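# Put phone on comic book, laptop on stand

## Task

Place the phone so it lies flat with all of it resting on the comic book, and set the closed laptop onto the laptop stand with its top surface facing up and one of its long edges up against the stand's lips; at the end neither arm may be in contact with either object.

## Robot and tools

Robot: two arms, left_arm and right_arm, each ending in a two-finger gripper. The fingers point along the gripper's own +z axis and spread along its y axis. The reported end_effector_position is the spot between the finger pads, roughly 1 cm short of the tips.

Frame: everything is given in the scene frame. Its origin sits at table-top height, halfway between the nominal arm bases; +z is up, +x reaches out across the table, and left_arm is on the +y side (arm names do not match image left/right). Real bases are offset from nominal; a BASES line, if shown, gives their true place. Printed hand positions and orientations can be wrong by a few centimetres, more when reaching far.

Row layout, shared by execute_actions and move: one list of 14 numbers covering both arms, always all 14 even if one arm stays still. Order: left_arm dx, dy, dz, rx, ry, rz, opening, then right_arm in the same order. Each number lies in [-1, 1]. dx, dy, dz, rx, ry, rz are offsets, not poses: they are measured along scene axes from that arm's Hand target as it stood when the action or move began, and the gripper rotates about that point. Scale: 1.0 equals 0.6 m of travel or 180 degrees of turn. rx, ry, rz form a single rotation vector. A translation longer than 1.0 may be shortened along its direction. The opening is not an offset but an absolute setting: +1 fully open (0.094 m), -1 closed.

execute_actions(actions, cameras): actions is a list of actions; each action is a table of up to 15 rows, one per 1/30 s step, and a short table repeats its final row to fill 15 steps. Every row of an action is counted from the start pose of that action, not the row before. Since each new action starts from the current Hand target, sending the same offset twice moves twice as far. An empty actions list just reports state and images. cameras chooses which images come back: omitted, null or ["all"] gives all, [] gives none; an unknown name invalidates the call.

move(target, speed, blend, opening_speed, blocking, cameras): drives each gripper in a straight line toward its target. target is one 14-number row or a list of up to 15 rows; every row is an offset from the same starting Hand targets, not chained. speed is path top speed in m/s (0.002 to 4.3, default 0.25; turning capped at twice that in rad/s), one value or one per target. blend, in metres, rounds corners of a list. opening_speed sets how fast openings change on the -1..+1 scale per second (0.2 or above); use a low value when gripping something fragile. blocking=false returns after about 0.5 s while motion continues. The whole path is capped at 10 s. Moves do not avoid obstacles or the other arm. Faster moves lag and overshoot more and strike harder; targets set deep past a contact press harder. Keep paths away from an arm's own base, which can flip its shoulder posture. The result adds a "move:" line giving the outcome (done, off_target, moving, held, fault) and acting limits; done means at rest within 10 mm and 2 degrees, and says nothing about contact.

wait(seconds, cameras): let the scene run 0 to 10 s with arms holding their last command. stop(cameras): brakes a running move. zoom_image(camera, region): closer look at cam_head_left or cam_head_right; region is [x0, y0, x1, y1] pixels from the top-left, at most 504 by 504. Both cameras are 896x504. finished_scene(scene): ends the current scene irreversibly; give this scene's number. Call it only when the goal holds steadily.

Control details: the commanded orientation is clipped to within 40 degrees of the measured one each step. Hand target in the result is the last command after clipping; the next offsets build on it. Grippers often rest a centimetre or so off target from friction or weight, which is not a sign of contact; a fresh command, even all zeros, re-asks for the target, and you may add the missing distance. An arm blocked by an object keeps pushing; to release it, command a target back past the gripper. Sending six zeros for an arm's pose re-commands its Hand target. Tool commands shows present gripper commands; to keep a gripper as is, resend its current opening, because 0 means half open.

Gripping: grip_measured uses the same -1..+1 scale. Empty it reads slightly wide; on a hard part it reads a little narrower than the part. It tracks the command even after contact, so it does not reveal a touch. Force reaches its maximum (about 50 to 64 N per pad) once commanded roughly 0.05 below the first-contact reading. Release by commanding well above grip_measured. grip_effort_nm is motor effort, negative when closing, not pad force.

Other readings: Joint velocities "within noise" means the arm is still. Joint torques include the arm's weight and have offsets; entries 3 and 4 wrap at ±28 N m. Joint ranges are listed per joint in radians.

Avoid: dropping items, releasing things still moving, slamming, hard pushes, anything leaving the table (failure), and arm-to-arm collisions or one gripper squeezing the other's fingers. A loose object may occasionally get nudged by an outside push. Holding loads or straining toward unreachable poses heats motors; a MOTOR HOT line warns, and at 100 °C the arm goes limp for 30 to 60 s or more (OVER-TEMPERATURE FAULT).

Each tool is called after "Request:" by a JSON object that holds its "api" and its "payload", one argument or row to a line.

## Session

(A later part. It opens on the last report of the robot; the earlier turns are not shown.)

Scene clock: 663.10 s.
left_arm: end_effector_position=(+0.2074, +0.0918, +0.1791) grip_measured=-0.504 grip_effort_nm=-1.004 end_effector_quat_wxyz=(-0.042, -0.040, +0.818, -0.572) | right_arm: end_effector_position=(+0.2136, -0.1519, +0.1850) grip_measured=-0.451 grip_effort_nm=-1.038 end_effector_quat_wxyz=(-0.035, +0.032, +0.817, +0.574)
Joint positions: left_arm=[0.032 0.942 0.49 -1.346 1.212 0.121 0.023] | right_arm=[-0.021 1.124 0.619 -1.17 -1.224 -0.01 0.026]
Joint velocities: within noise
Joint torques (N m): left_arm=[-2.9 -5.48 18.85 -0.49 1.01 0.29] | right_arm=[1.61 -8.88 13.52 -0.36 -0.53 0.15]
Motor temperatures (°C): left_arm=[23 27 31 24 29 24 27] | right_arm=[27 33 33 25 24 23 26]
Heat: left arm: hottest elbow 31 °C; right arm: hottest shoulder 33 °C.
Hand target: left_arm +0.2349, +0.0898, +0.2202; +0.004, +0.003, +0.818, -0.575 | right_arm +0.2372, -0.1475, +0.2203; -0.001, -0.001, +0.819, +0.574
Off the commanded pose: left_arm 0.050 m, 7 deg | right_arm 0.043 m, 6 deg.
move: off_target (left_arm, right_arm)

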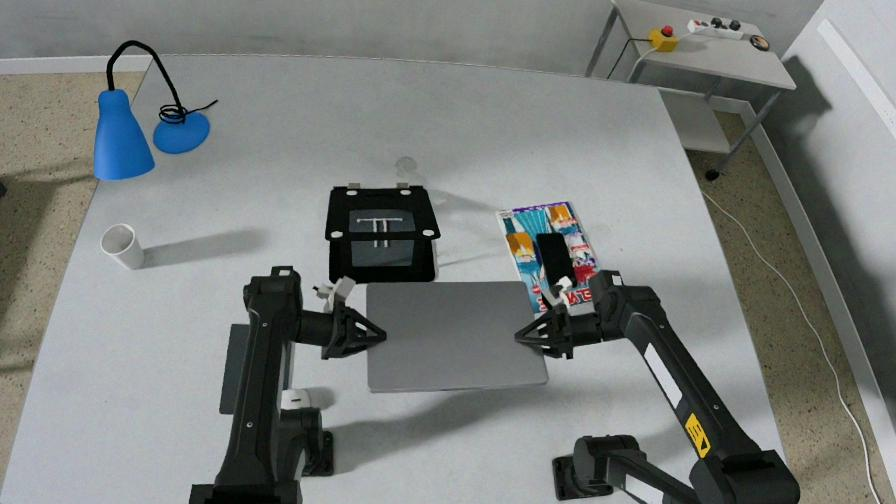

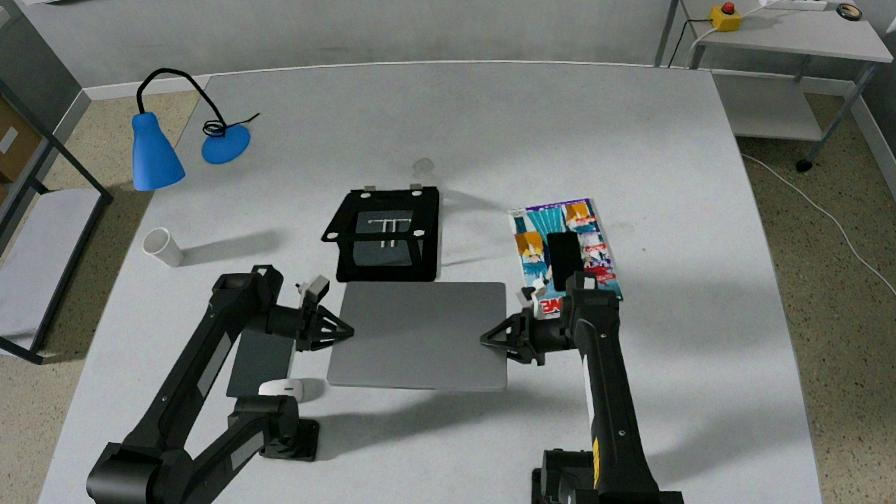

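Request:
{"api": "move", "payload": {
  "target": [
    [0.05,0.0,0.12,0,0,0,-0.95,0.05,0.0,0.12,0,0,0,-0.95],
    [0.45,0.19,0.12,0,0.06,0,-0.95,0.45,0.19,0.12,0,0.06,0,-0.95]
  ],
  "speed": 0.12
}}

Request:
{"api": "zoom_image", "payload": {
  "camera": "cam_head_left",
  "region": [260, 120, 560, 360]
}}

Request:
{"api": "zoom_image", "payload": {
  "camera": "cam_head_right",
  "region": [260, 120, 560, 360]
}}

Scene clock: 672.57 s.
left_arm: end_effector_position=(+0.4788, +0.1914, +0.2439) grip_measured=-0.504 grip_effort_nm=-1.009 end_effector_quat_wxyz=(-0.057, -0.129, +0.817, -0.560) | right_arm: end_effector_position=(+0.4859, -0.0469, +0.2503) grip_measured=-0.460 grip_effort_nm=-1.038 end_effector_quat_wxyz=(-0.110, +0.076, +0.809, +0.573)
Joint positions: left_arm=[0.214 1.663 1.322 -1.673 1.152 0.22 0.023] | right_arm=[0.182 1.75 1.446 -1.003 -1.234 0.561 0.025]
Joint velocities: within noise
Joint torques (N m): left_arm=[-1.08 -17.9 19.28 -0.7 0.21 -0.05] | right_arm=[1.61 -20.84 15.31 0.39 0.41 0.35]
Motor temperatures (°C): left_arm=[23 27 34 24 29 24 28] | right_arm=[27 34 36 25 24 23 26]
Heat: left arm: hottest elbow 34 °C; right arm: hottest elbow 36 °C.
Hand target: left_arm +0.5050, +0.2040, +0.2923; -0.072, -0.051, +0.815, -0.573 | right_arm +0.5071, -0.0335, +0.2923; -0.078, +0.053, +0.815, +0.571
Off the commanded pose: left_arm 0.056 m, 9 deg | right_arm 0.049 m, 5 deg.
joint sent to its limit (left arm) — joint 4 (wrist pitch), lower limit. The joint targets are off in position and orientation.
move: off_target (left_arm, right_arm)

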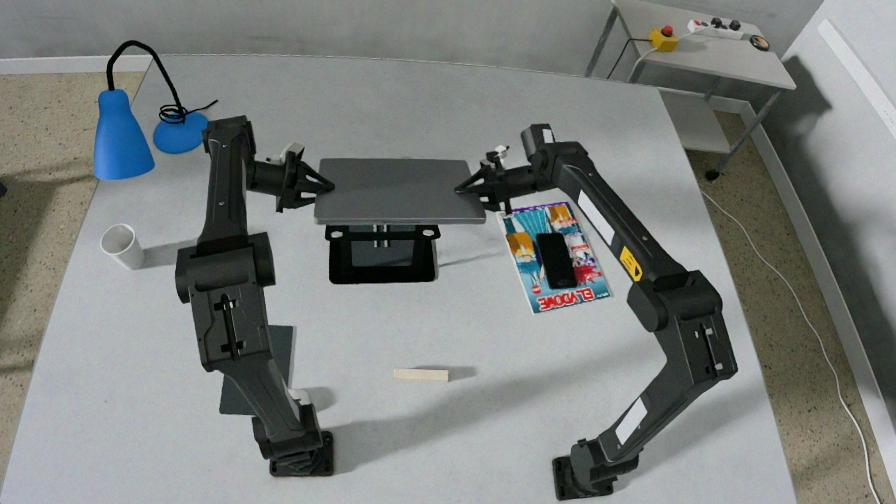

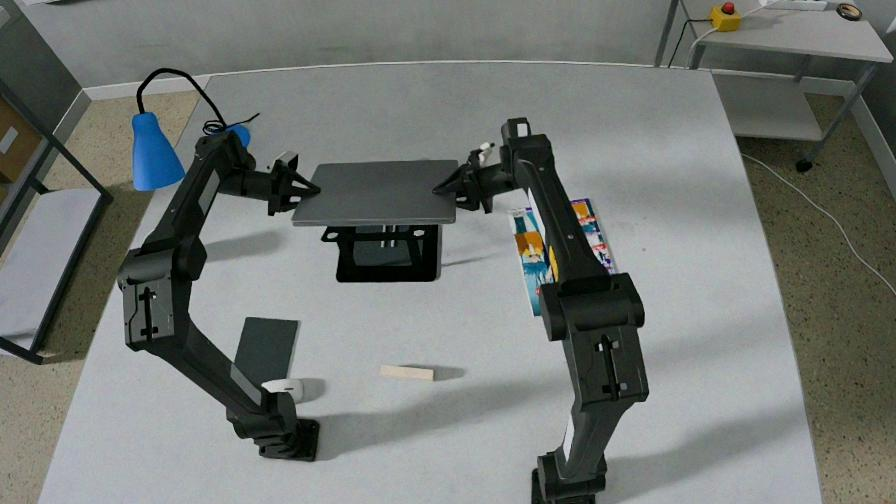

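Scaled by 1.680.

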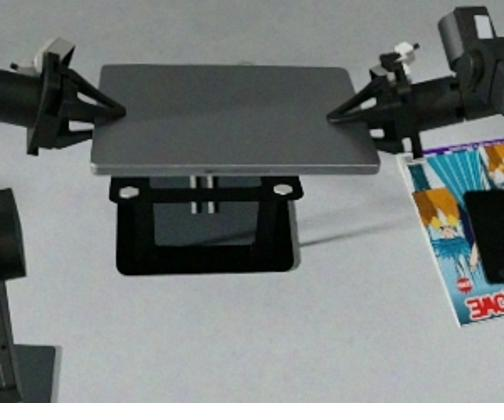

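Scaled by 1.680.

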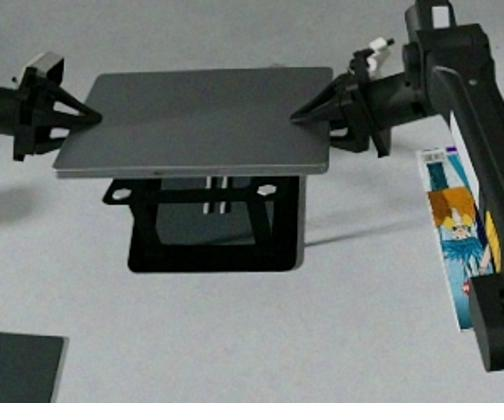

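Request:
{"api": "move", "payload": {
  "target": [0.0,0.03,-0.21,0,0.045,0,-0.95,0.0,0.03,-0.21,0,0.045,0,-0.95],
  "speed": 0.08
}}

Request:
{"api": "zoom_image", "payload": {
  "camera": "cam_head_left",
  "region": [280, 140, 520, 320]
}}

Request:
{"api": "zoom_image", "payload": {
  "camera": "cam_head_right",
  "region": [280, 140, 520, 320]
}}

Scene clock: 691.37 s.
left_arm: end_effector_position=(+0.4894, +0.2138, +0.1380) grip_measured=-0.505 grip_effort_nm=-1.004 end_effector_quat_wxyz=(-0.125, -0.153, +0.807, -0.556) | right_arm: end_effector_position=(+0.5037, -0.0234, +0.1514) grip_measured=-0.474 grip_effort_nm=-1.038 end_effector_quat_wxyz=(-0.149, +0.103, +0.804, +0.567)
Joint positions: left_arm=[0.249 1.906 1.322 -1.673 1.101 0.336 0.023] | right_arm=[0.216 1.918 1.407 -0.788 -1.24 0.67 0.025]
Joint velocities: within noise
Joint torques (N m): left_arm=[-0.32 -20.84 12.77 -0.83 -0.23 0.28] | right_arm=[1.38 -23.06 8.54 1.06 0.01 0.26]
Motor temperatures (°C): left_arm=[23 29 37 24 29 24 28] | right_arm=[27 36 45 25 24 23 27]
Heat: left arm: hottest elbow 37 °C; right arm: hottest elbow 45 °C.
Hand target: left_arm +0.5050, +0.2219, +0.1663; -0.130, -0.091, +0.807, -0.568 | right_arm +0.5072, -0.0156, +0.1663; -0.135, +0.093, +0.808, +0.566
Off the commanded pose: left_arm 0.033 m, 7 deg | right_arm 0.017 m, 2 deg.
joint sent to its limit (left arm) — joint 4 (wrist pitch), lower limit. The joint targets are off in orientation, not in position.
move: off_target (left_arm, right_arm)

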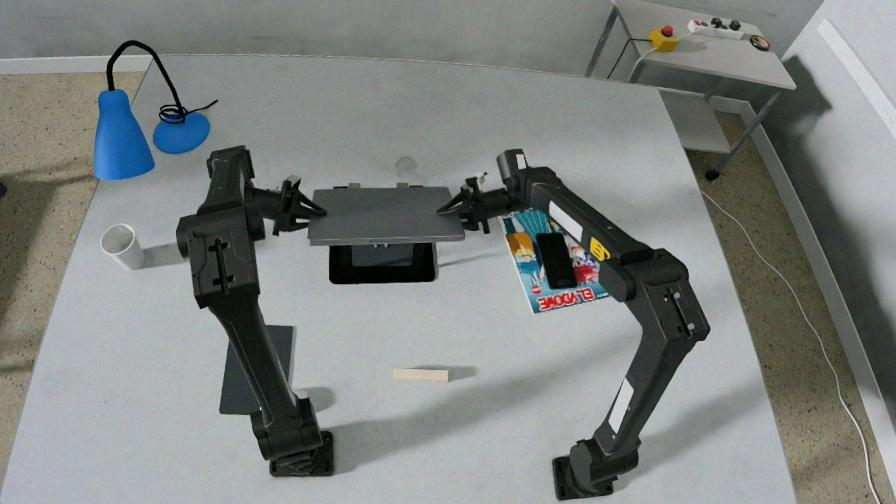

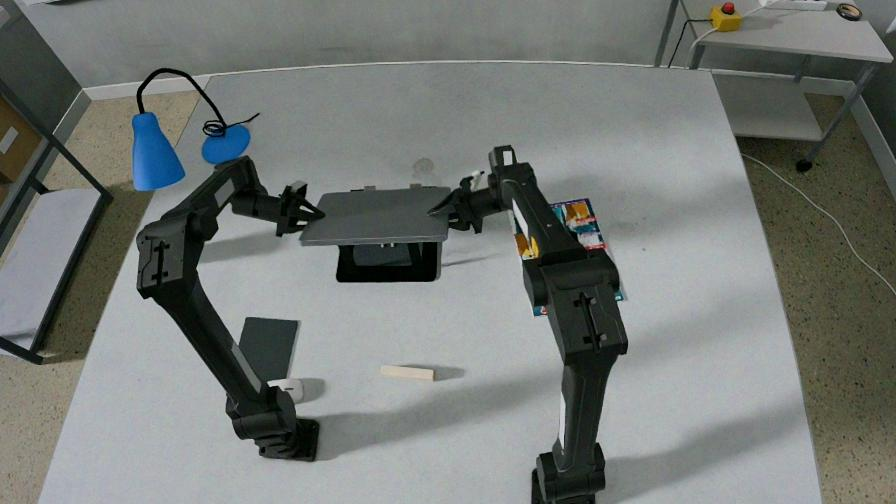

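Scaled by 2.100.

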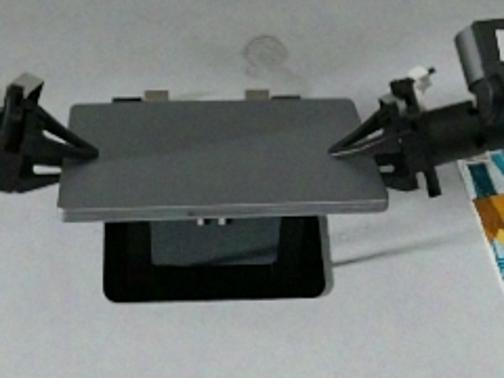

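Scaled by 2.100.

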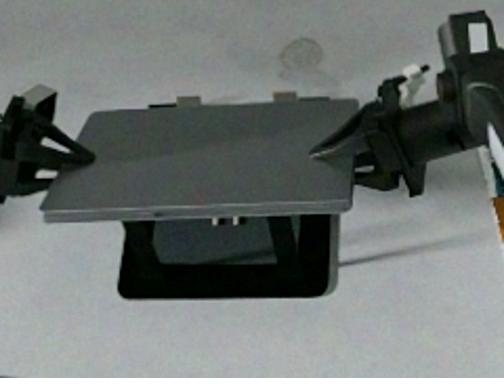

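Request:
{"api": "move", "payload": {
  "target": [0.0,0.0,-0.085,0,0.02,0,-0.95,0.0,0.0,-0.105,0,0.02,0,-0.95],
  "speed": 0.05
}}

Request:
{"api": "zoom_image", "payload": {
  "camera": "cam_head_left",
  "region": [280, 140, 520, 320]
}}

Request:
{"api": "zoom_image", "payload": {
  "camera": "cam_head_right",
  "region": [280, 140, 520, 320]
}}

Scene clock: 697.27 s.
left_arm: end_effector_position=(+0.4917, +0.2159, +0.1151) grip_measured=-0.505 grip_effort_nm=-1.009 end_effector_quat_wxyz=(-0.145, -0.163, +0.800, -0.558) | right_arm: end_effector_position=(+0.5068, -0.0209, +0.1267) grip_measured=-0.494 grip_effort_nm=-1.033 end_effector_quat_wxyz=(-0.167, +0.118, +0.793, +0.573)
Joint positions: left_arm=[0.252 1.969 1.334 -1.683 1.098 0.349 0.023] | right_arm=[0.216 1.966 1.394 -0.72 -1.267 0.723 0.024]
Joint velocities: within noise
Joint torques (N m): left_arm=[-1.26 -17.67 11.84 -0.61 -0.7 0.52] | right_arm=[1.14 -19.31 6.94 1.03 0.48 -0.16]
Motor temperatures (°C): left_arm=[23 29 37 24 29 24 28] | right_arm=[27 37 44 25 24 23 27]
Heat: left arm: hottest elbow 37 °C; right arm: hottest elbow 44 °C.
Hand target: left_arm +0.5050, +0.2219, +0.1153; -0.155, -0.109, +0.803, -0.565 | right_arm +0.5072, -0.0156, +0.1034; -0.160, +0.111, +0.803, +0.563
Off the commanded pose: left_arm 0.015 m, 6 deg | right_arm 0.024 m, 2 deg.
joint read past its limit (left arm) — joint 4 (wrist pitch), lower limit.
joint sent to its limit (left arm) — joint 4 (wrist pitch), lower limit. The joint targets are off in orientation, not in position.
move: off_target (left_arm, right_arm)

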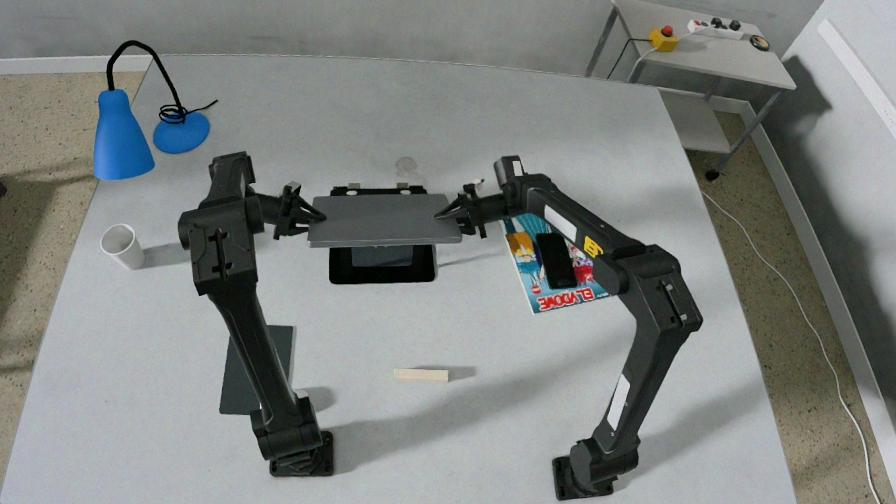

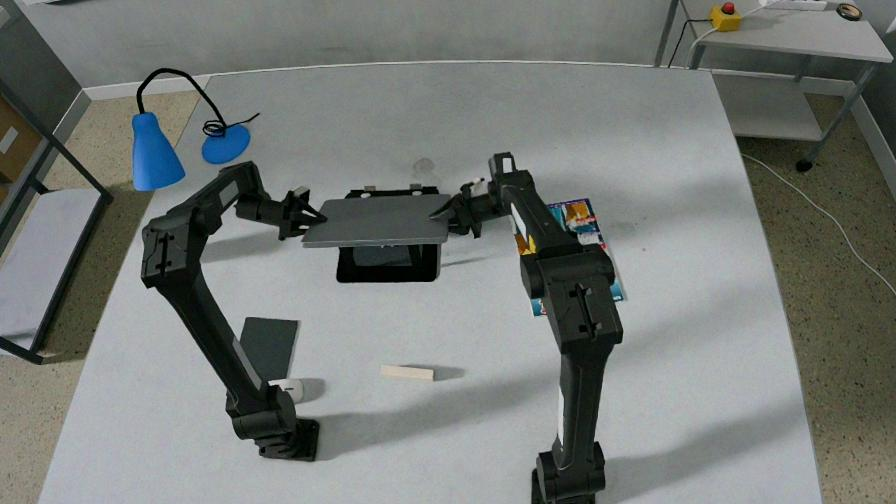

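Scaled by 2.100.

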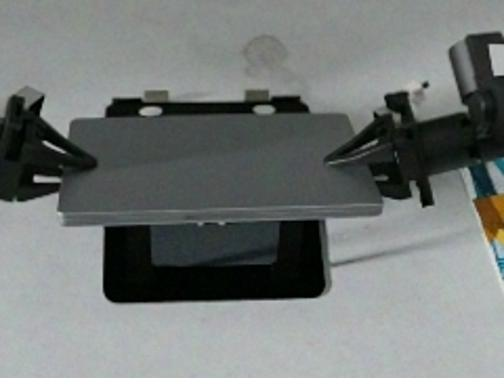

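Scaled by 2.100.

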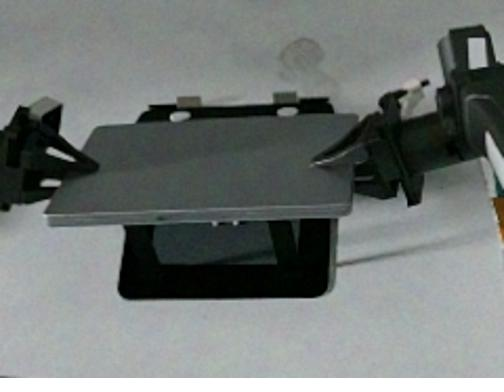

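Request:
{"api": "move", "payload": {
  "target": [
    [0.05,0.0,-0.01,0,0.03,0,-0.95,0.035,0.0,-0.01,0,0.03,0,-0.95],
    [0.065,0.0,-0.05,0,0.04,0,-0.95,0.05,0.0,-0.06,0,0.04,0,-0.95]
  ],
  "speed": 0.05
}}

Request:
{"api": "zoom_image", "payload": {
  "camera": "cam_head_left",
  "region": [280, 140, 520, 320]
}}

Request:
{"api": "zoom_image", "payload": {
  "camera": "cam_head_right",
  "region": [280, 140, 520, 320]
}}

Scene clock: 702.50 s.
left_arm: end_effector_position=(+0.5306, +0.2192, +0.0944) grip_measured=-0.511 grip_effort_nm=-1.009 end_effector_quat_wxyz=(-0.156, -0.175, +0.799, -0.554) | right_arm: end_effector_position=(+0.5382, -0.0186, +0.1038) grip_measured=-0.498 grip_effort_nm=-1.038 end_effector_quat_wxyz=(-0.189, +0.130, +0.786, +0.574)
Joint positions: left_arm=[0.237 2.079 1.462 -1.683 1.103 0.296 0.023] | right_arm=[0.207 2.087 1.524 -0.803 -1.293 0.696 0.024]
Joint velocities: within noise
Joint torques (N m): left_arm=[-2.55 -16.73 12.45 -0.32 -0.79 -0.23] | right_arm=[0.79 -18.55 8.13 -0.7 0.3 -0.06]
Motor temperatures (°C): left_arm=[23 29 37 24 29 24 28] | right_arm=[27 37 43 25 24 23 27]
Heat: left arm: hottest elbow 37 °C; right arm: hottest elbow 43 °C.
Hand target: left_arm +0.5440, +0.2220, +0.0853; -0.205, -0.145, +0.792, -0.557 | right_arm +0.5372, -0.0155, +0.0674; -0.211, +0.146, +0.792, +0.555
Off the commanded pose: left_arm 0.016 m, 7 deg | right_arm 0.037 m, 4 deg.
joint read past its limit (left arm) — joint 4 (wrist pitch), lower limit.
joint sent to its limit (left arm) — joint 4 (wrist pitch), lower limit. The joint targets are off in orientation, not in position.
move: off_target (left_arm, right_arm)

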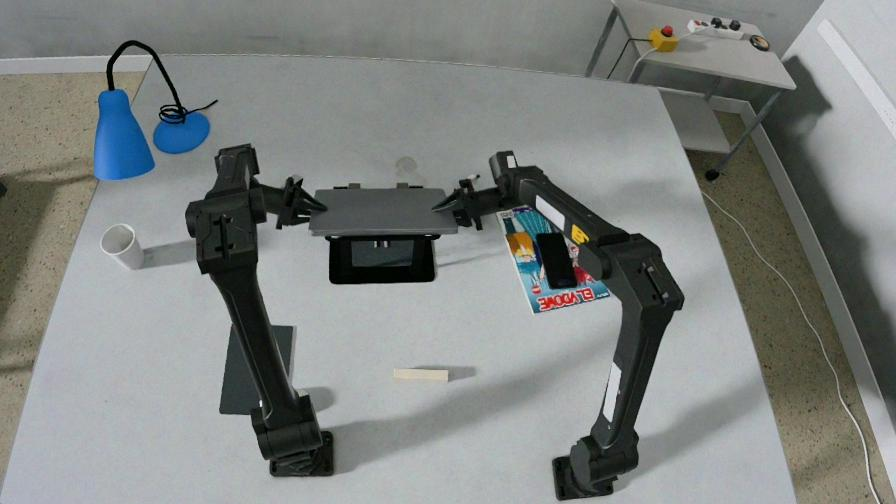

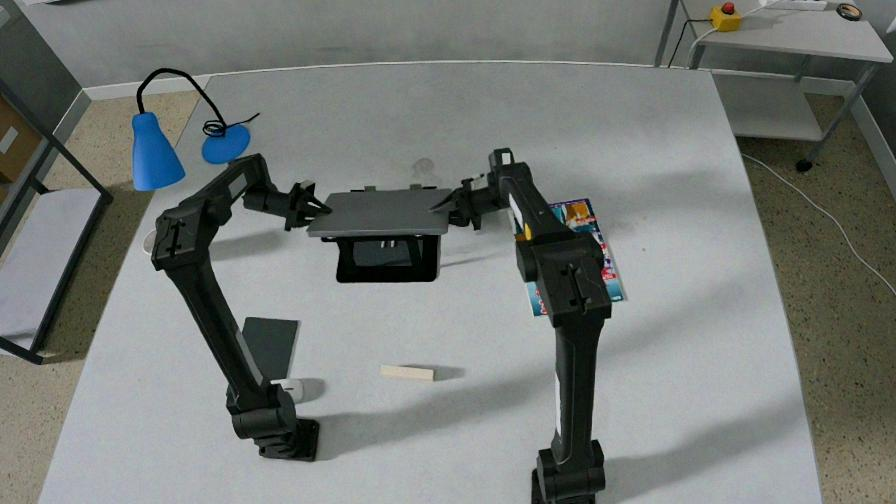

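Scaled by 2.100.

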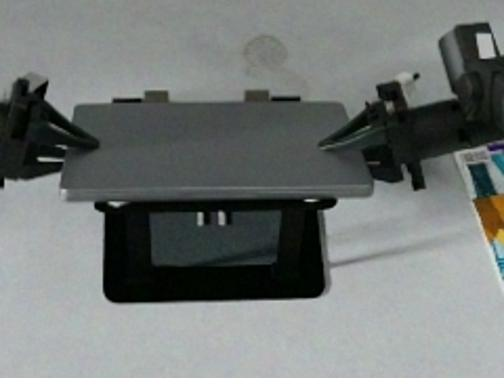

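Scaled by 2.100.

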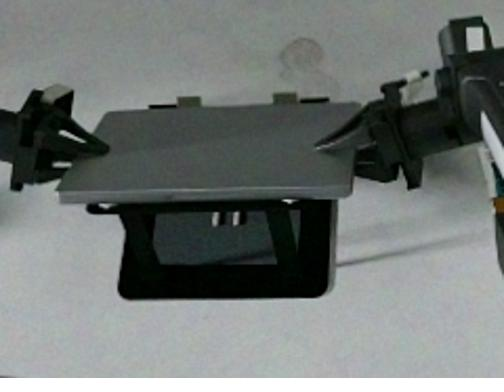

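Request:
{"api": "move", "payload": {
  "target": [
    [0.01,0.0,-0.04,0,0.0,0,-0.95,0.01,0.0,-0.04,0,0.0,0,-0.95]
  ],
  "speed": 0.04
}}

Request:
{"api": "zoom_image", "payload": {
  "camera": "cam_head_left",
  "region": [280, 140, 520, 320]
}}

Request:
{"api": "zoom_image", "payload": {
  "camera": "cam_head_right",
  "region": [280, 140, 520, 320]
}}

Scene clock: 706.43 s.
left_arm: end_effector_position=(+0.5424, +0.2195, +0.0864) grip_measured=-0.513 grip_effort_nm=-1.013 end_effector_quat_wxyz=(-0.154, -0.173, +0.797, -0.557) | right_arm: end_effector_position=(+0.5486, -0.0182, +0.0962) grip_measured=-0.501 grip_effort_nm=-1.033 end_effector_quat_wxyz=(-0.188, +0.130, +0.785, +0.576)
Joint positions: left_arm=[0.232 2.116 1.501 -1.683 1.111 0.298 0.023] | right_arm=[0.204 2.12 1.557 -0.801 -1.295 0.695 0.023]
Joint velocities: within noise
Joint torques (N m): left_arm=[-2.08 -15.44 11.3 -0.51 -1.11 0.1] | right_arm=[0.91 -18.02 6.69 0.03 0.37 -0.16]
Motor temperatures (°C): left_arm=[23 29 37 24 29 24 28] | right_arm=[27 37 43 25 24 23 27]
Heat: left arm: hottest elbow 37 °C; right arm: hottest elbow 43 °C.
Hand target: left_arm +0.5499, +0.2220, +0.0613; -0.205, -0.145, +0.792, -0.557 | right_arm +0.5431, -0.0155, +0.0434; -0.211, +0.146, +0.792, +0.555
Off the commanded pose: left_arm 0.026 m, 7 deg | right_arm 0.053 m, 4 deg.
joint read past its limit (left arm) — joint 4 (wrist pitch), lower limit.
joint sent to its limit (left arm) — joint 4 (wrist pitch), lower limit. The joint targets are off in orientation, not in position.
move: off_target (left_arm, right_arm)

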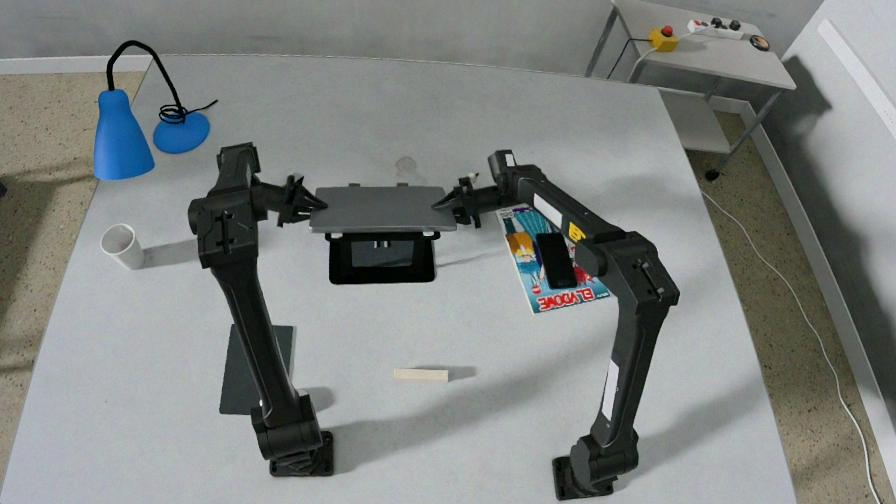

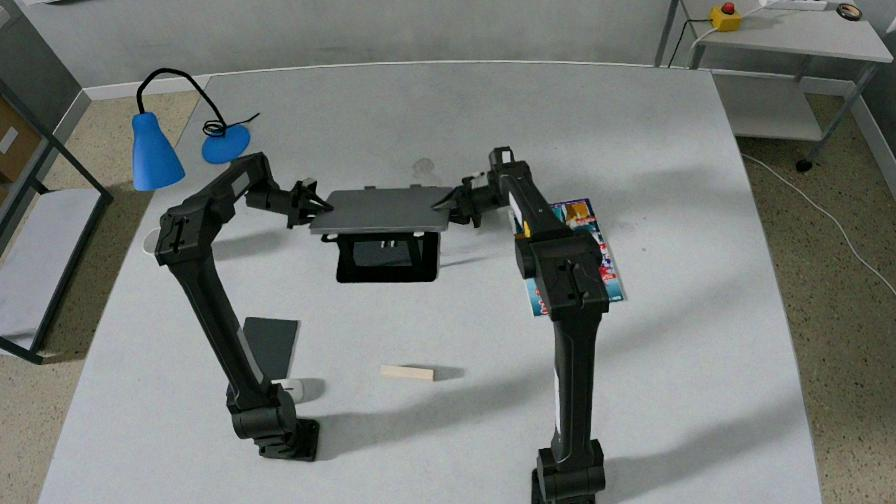

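Scaled by 2.100.

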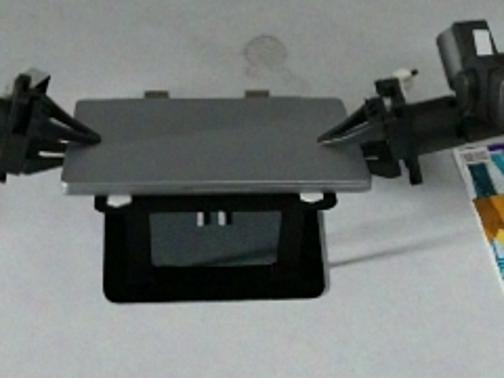

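Scaled by 2.100.

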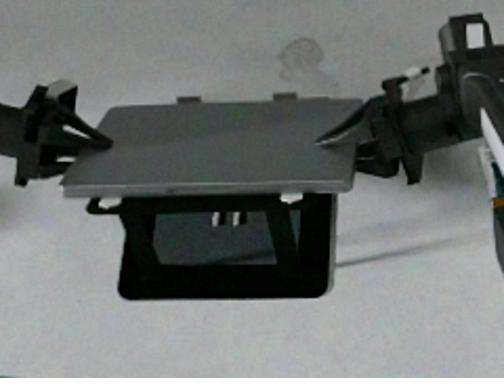

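Request:
{"api": "move", "payload": {
  "target": [
    [-0.04,0.0,-0.01,0,0.03,0,-0.95,-0.03,0.0,-0.02,0,0.03,0,-0.95]
  ],
  "speed": 0.04
}}

Request:
{"api": "zoom_image", "payload": {
  "camera": "cam_head_left",
  "region": [300, 160, 480, 260]
}}

Request:
{"api": "zoom_image", "payload": {
  "camera": "cam_head_right",
  "region": [300, 160, 480, 260]
}}

Scene clock: 712.13 s.
left_arm: end_effector_position=(+0.5422, +0.2197, +0.0861) grip_measured=-0.513 grip_effort_nm=-1.009 end_effector_quat_wxyz=(-0.157, -0.175, +0.798, -0.555) | right_arm: end_effector_position=(+0.5478, -0.0178, +0.0962) grip_measured=-0.510 grip_effort_nm=-1.033 end_effector_quat_wxyz=(-0.195, +0.132, +0.779, +0.581)
Joint positions: left_arm=[0.232 2.116 1.501 -1.683 1.108 0.29 0.023] | right_arm=[0.203 2.125 1.558 -0.802 -1.313 0.7 0.023]
Joint velocities: within noise
Joint torques (N m): left_arm=[-0.79 -18.37 5.08 -0.59 -1.62 -0.28] | right_arm=[1.32 -18.14 4.44 -1.02 0.33 0.01]
Motor temperatures (°C): left_arm=[23 29 37 24 29 24 28] | right_arm=[27 37 42 25 24 23 27]
Heat: left arm: hottest elbow 37 °C; right arm: hottest elbow 42 °C.
Hand target: left_arm +0.5261, +0.2220, +0.0554; -0.242, -0.171, +0.781, -0.550 | right_arm +0.5252, -0.0155, +0.0315; -0.247, +0.172, +0.781, +0.547
Off the commanded pose: left_arm 0.035 m, 10 deg | right_arm 0.069 m, 9 deg.
joint read past its limit (left arm) — joint 4 (wrist pitch), lower limit.
joint sent to its limit (left arm) — joint 4 (wrist pitch), lower limit. The joint targets are off in orientation, not in position.
move: off_target (left_arm, right_arm)

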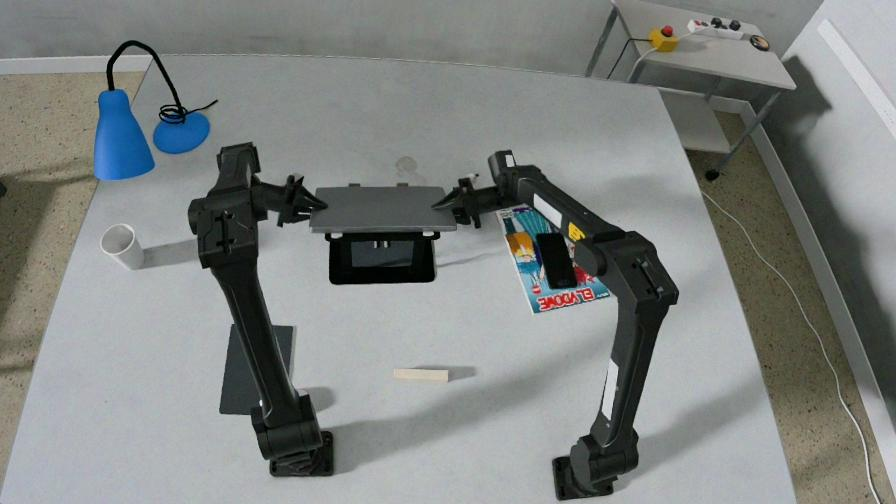

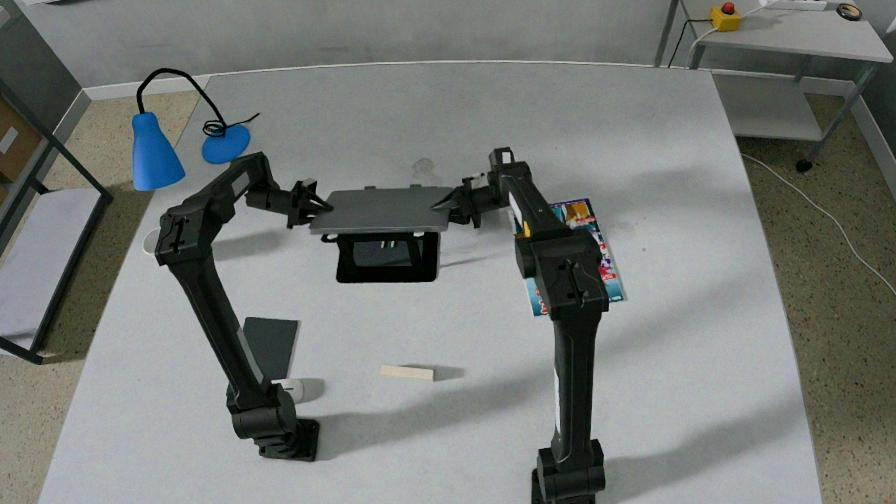

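Scaled by 2.800.

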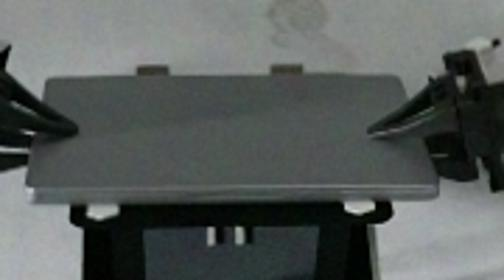

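Scaled by 2.800.

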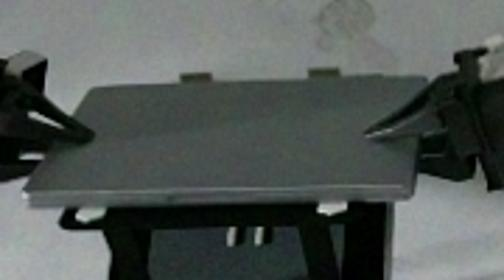

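Request:
{"api": "move", "payload": {
  "target": [
    [0.027,0.0,0.04,0,-0.03,0,-0.25,0.038,0.0,0.08,0,-0.03,0,-0.25]
  ],
  "speed": 0.05,
  "opening_speed": 0.2
}}

Request:
{"api": "zoom_image", "payload": {
  "camera": "cam_head_left",
  "region": [300, 160, 480, 260]
}}

Request:
{"api": "zoom_image", "payload": {
  "camera": "cam_head_right",
  "region": [300, 160, 480, 260]
}}

Scene clock: 718.83 s.
left_arm: end_effector_position=(+0.5398, +0.2206, +0.0853) grip_measured=-0.252 grip_effort_nm=0.110 end_effector_quat_wxyz=(-0.161, -0.173, +0.803, -0.547) | right_arm: end_effector_position=(+0.5485, -0.0196, +0.0967) grip_measured=-0.252 grip_effort_nm=0.046 end_effector_quat_wxyz=(-0.198, +0.140, +0.789, +0.564)
Joint positions: left_arm=[0.232 2.113 1.501 -1.683 1.087 0.286 0.035] | right_arm=[0.203 2.125 1.581 -0.872 -1.277 0.675 0.035]
Joint velocities: within noise
Joint torques (N m): left_arm=[-1.9 -19.37 8.61 -0.59 -0.21 0.02] | right_arm=[0.79 -21.54 8.24 -0.1 -0.25 0.03]
Motor temperatures (°C): left_arm=[23 29 36 24 30 24 28] | right_arm=[27 37 41 25 24 23 27]
Heat: left arm: hottest elbow 36 °C; right arm: hottest elbow 41 °C.
Hand target: left_arm +0.5423, +0.2219, +0.0793; -0.205, -0.145, +0.792, -0.557 | right_arm +0.5480, -0.0156, +0.0792; -0.211, +0.146, +0.792, +0.555
Off the commanded pose: left_arm 0.007 m, 6 deg | right_arm 0.018 m, 2 deg.
joint read past its limit (left arm) — joint 4 (wrist pitch), lower limit.
joint sent to its limit (left arm) — joint 4 (wrist pitch), lower limit. The joint targets are off in orientation, not in position.
move: off_target (left_arm, right_arm)

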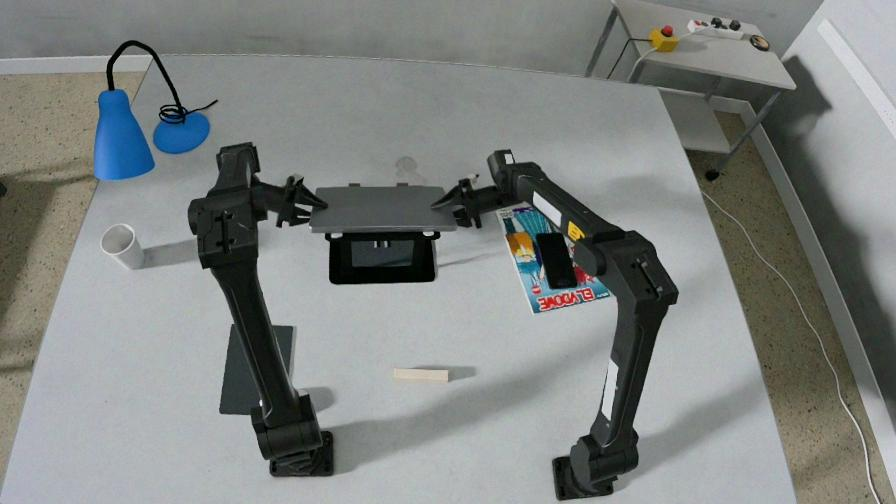

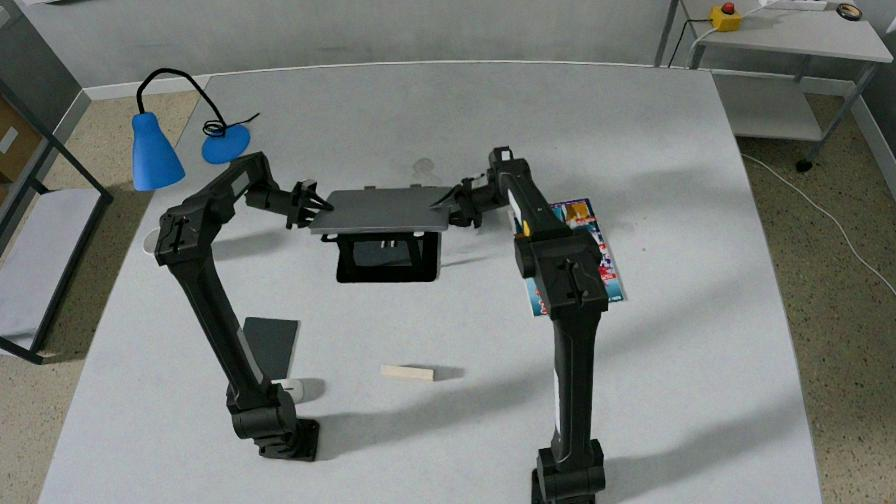

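Scaled by 2.800.

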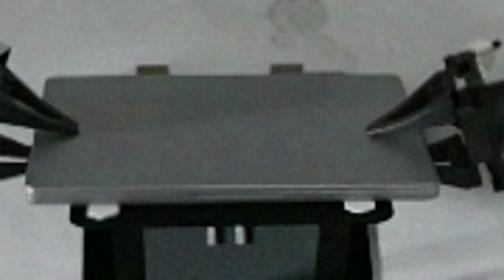

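Scaled by 2.800.

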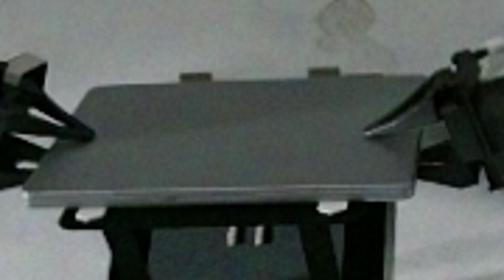

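Open a little more and withdraw along the finger axes.

Request:
{"api": "move", "payload": {
  "target": [
    [0.0,0.0,0.0,0,0,0,0.0,0.0,0.0,0.01,0,0,0,0.0],
    [0.0,0.15,0.05,0,0,0,0.0,0.0,-0.14,0.06,0,0,0,0.0],
    [-0.05,0.2,0.2,0,0,0,0.0,-0.05,-0.25,0.25,0,0,0,0.0]
  ],
  "speed": [0.05,0.06,0.2],
  "opening_speed": 0.3
}}

Request:
{"api": "zoom_image", "payload": {
  "camera": "cam_head_left",
  "region": [300, 160, 480, 300]
}}

Request:
{"api": "zoom_image", "payload": {
  "camera": "cam_head_right",
  "region": [300, 160, 480, 300]
}}

Scene clock: 726.30 s.
left_arm: end_effector_position=(+0.5160, +0.3377, +0.1941) grip_measured=-0.001 grip_effort_nm=0.095 end_effector_quat_wxyz=(-0.044, -0.245, +0.830, -0.500) | right_arm: end_effector_position=(+0.5073, -0.1612, +0.2195) grip_measured=-0.001 grip_effort_nm=0.032 end_effector_quat_wxyz=(-0.192, +0.170, +0.794, +0.552)
Joint positions: left_arm=[0.459 1.845 1.495 -1.683 0.983 0.165 0.047] | right_arm=[-0.029 1.942 1.63 -1.672 -1.217 0.109 0.047]
Joint velocities: within noise
Joint torques (N m): left_arm=[-1.03 -19.96 8.21 -0.36 0.57 -0.03] | right_arm=[-0.09 -21.19 10.22 -0.76 -0.47 0.12]
Motor temperatures (°C): left_arm=[23 29 35 24 29 24 28] | right_arm=[27 38 41 25 24 23 26]
Heat: left arm: hottest elbow 35 °C; right arm: hottest elbow 41 °C.
Hand target: left_arm +0.5122, +0.3420, +0.1993; -0.205, -0.145, +0.792, -0.557 | right_arm +0.5180, -0.1656, +0.2292; -0.210, +0.146, +0.792, +0.555
Off the commanded pose: left_arm 0.008 m, 23 deg | right_arm 0.015 m, 3 deg.
joint read past its limit (left arm) — joint 4 (wrist pitch), lower limit.
joint sent to its limit (left arm) — joint 4 (wrist pitch), lower limit. The joint targets are off in orientation, not in position.
joint sent to its limit (right arm) — joint 4 (wrist pitch), lower limit. The joint targets are off in orientation, not in position.
move: off_target (left_arm, right_arm)

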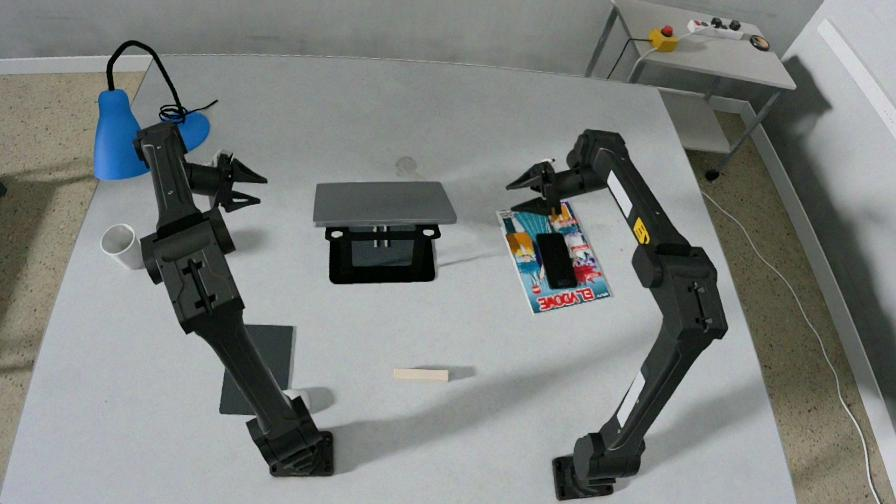

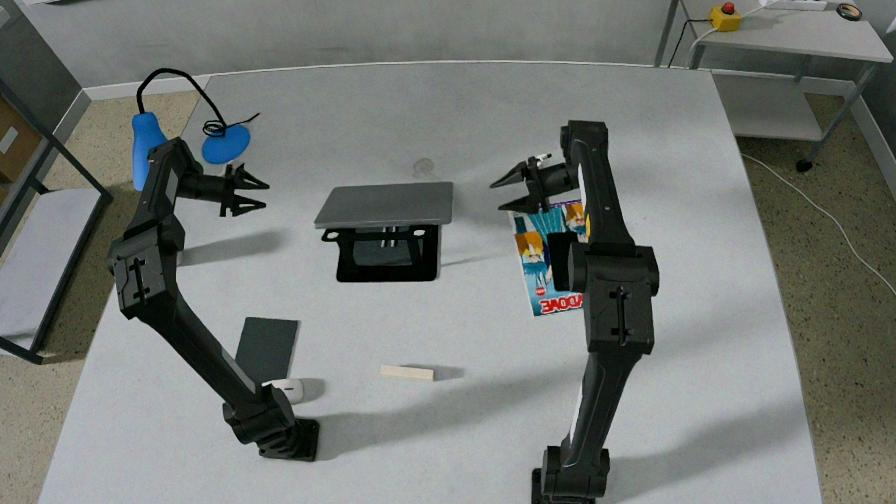

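Scaled by 2.800.

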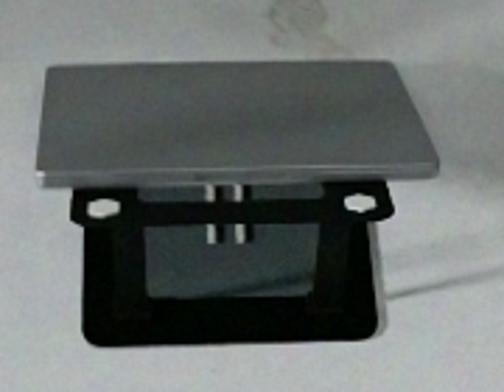

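Scaled by 2.800.

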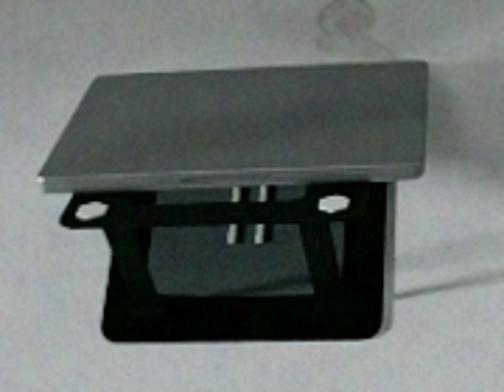

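Request:
{"api": "move", "payload": {
  "target": [
    [0.06,-0.03,-0.17,0,0,0,0.0,0.06,0.08,-0.19,0,0,0,0.0],
    [0.06,-0.2,-0.2,0,0,0,0.0,0.06,0.25,-0.235,0,0,0,0.0]
  ],
  "speed": [0.15,0.07]
}}

Request:
{"api": "zoom_image", "payload": {
  "camera": "cam_head_left",
  "region": [300, 160, 480, 300]
}}

Request:
{"api": "zoom_image", "payload": {
  "camera": "cam_head_right",
  "region": [300, 160, 480, 300]
}}

Scene clock: 738.93 s.
left_arm: end_effector_position=(+0.5426, +0.2252, +0.0811) grip_measured=-0.001 grip_effort_nm=0.100 end_effector_quat_wxyz=(-0.168, -0.180, +0.805, -0.540) | right_arm: end_effector_position=(+0.5590, -0.0194, +0.0971) grip_measured=-0.001 grip_effort_nm=0.032 end_effector_quat_wxyz=(-0.204, +0.143, +0.791, +0.558)
Joint positions: left_arm=[0.237 2.125 1.517 -1.683 1.07 0.263 0.047] | right_arm=[0.2 2.157 1.644 -0.946 -1.271 0.647 0.047]
Joint velocities: within noise
Joint torques (N m): left_arm=[-1.73 -20.13 9.06 -0.44 0.49 0.18] | right_arm=[0.91 -24.23 6.35 0.65 -0.49 0.11]
Motor temperatures (°C): left_arm=[23 30 35 24 29 24 28] | right_arm=[27 39 41 25 24 23 26]
Heat: left arm: hottest elbow 35 °C; right arm: hottest elbow 41 °C.
Hand target: left_arm +0.5482, +0.2219, +0.0792; -0.205, -0.144, +0.792, -0.557 | right_arm +0.5540, -0.0156, +0.0885; -0.210, +0.146, +0.792, +0.555
Off the commanded pose: left_arm 0.007 m, 6 deg | right_arm 0.011 m, 1 deg.
joint read past its limit (left arm) — joint 4 (wrist pitch), lower limit.
joint sent to its limit (left arm) — joint 4 (wrist pitch), lower limit. The joint targets are off in orientation, not in position.
move: off_target (left_arm, right_arm)

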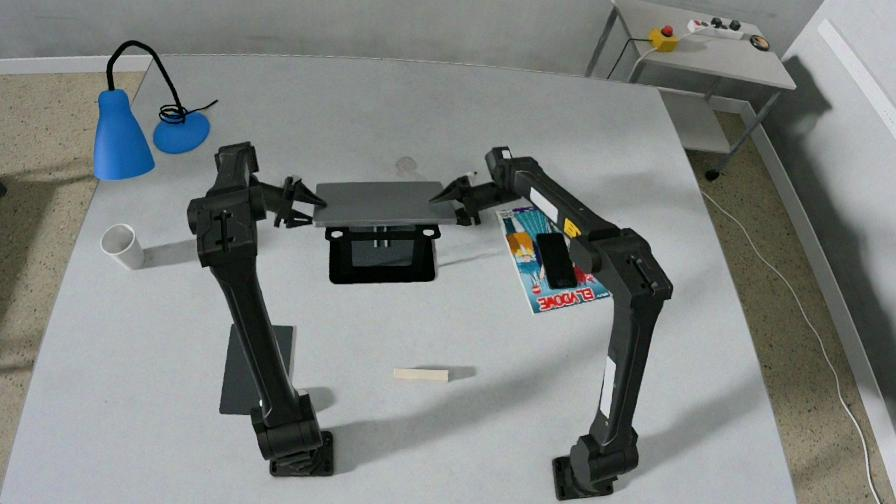

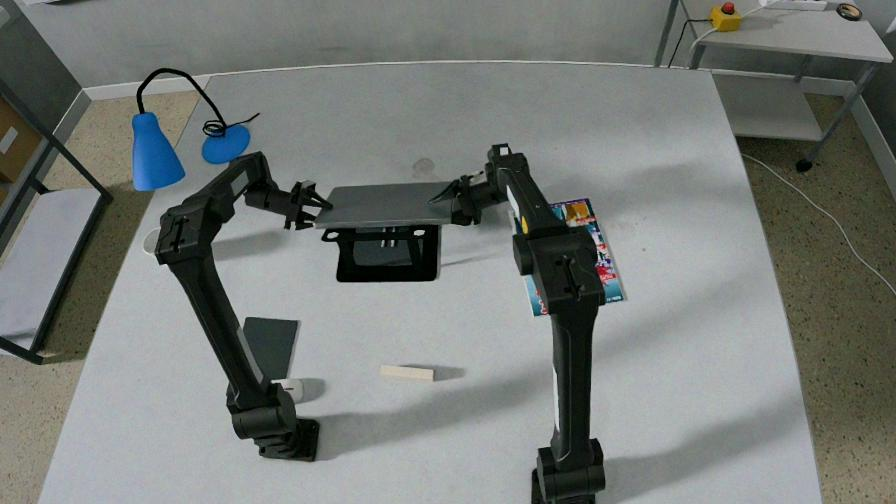

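Scaled by 2.800.

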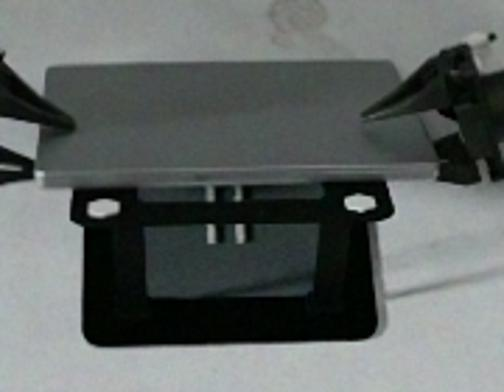

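Scaled by 2.800.

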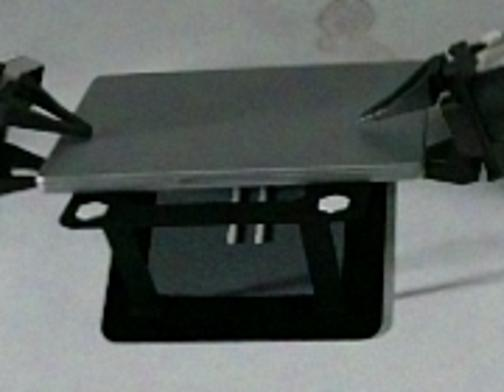

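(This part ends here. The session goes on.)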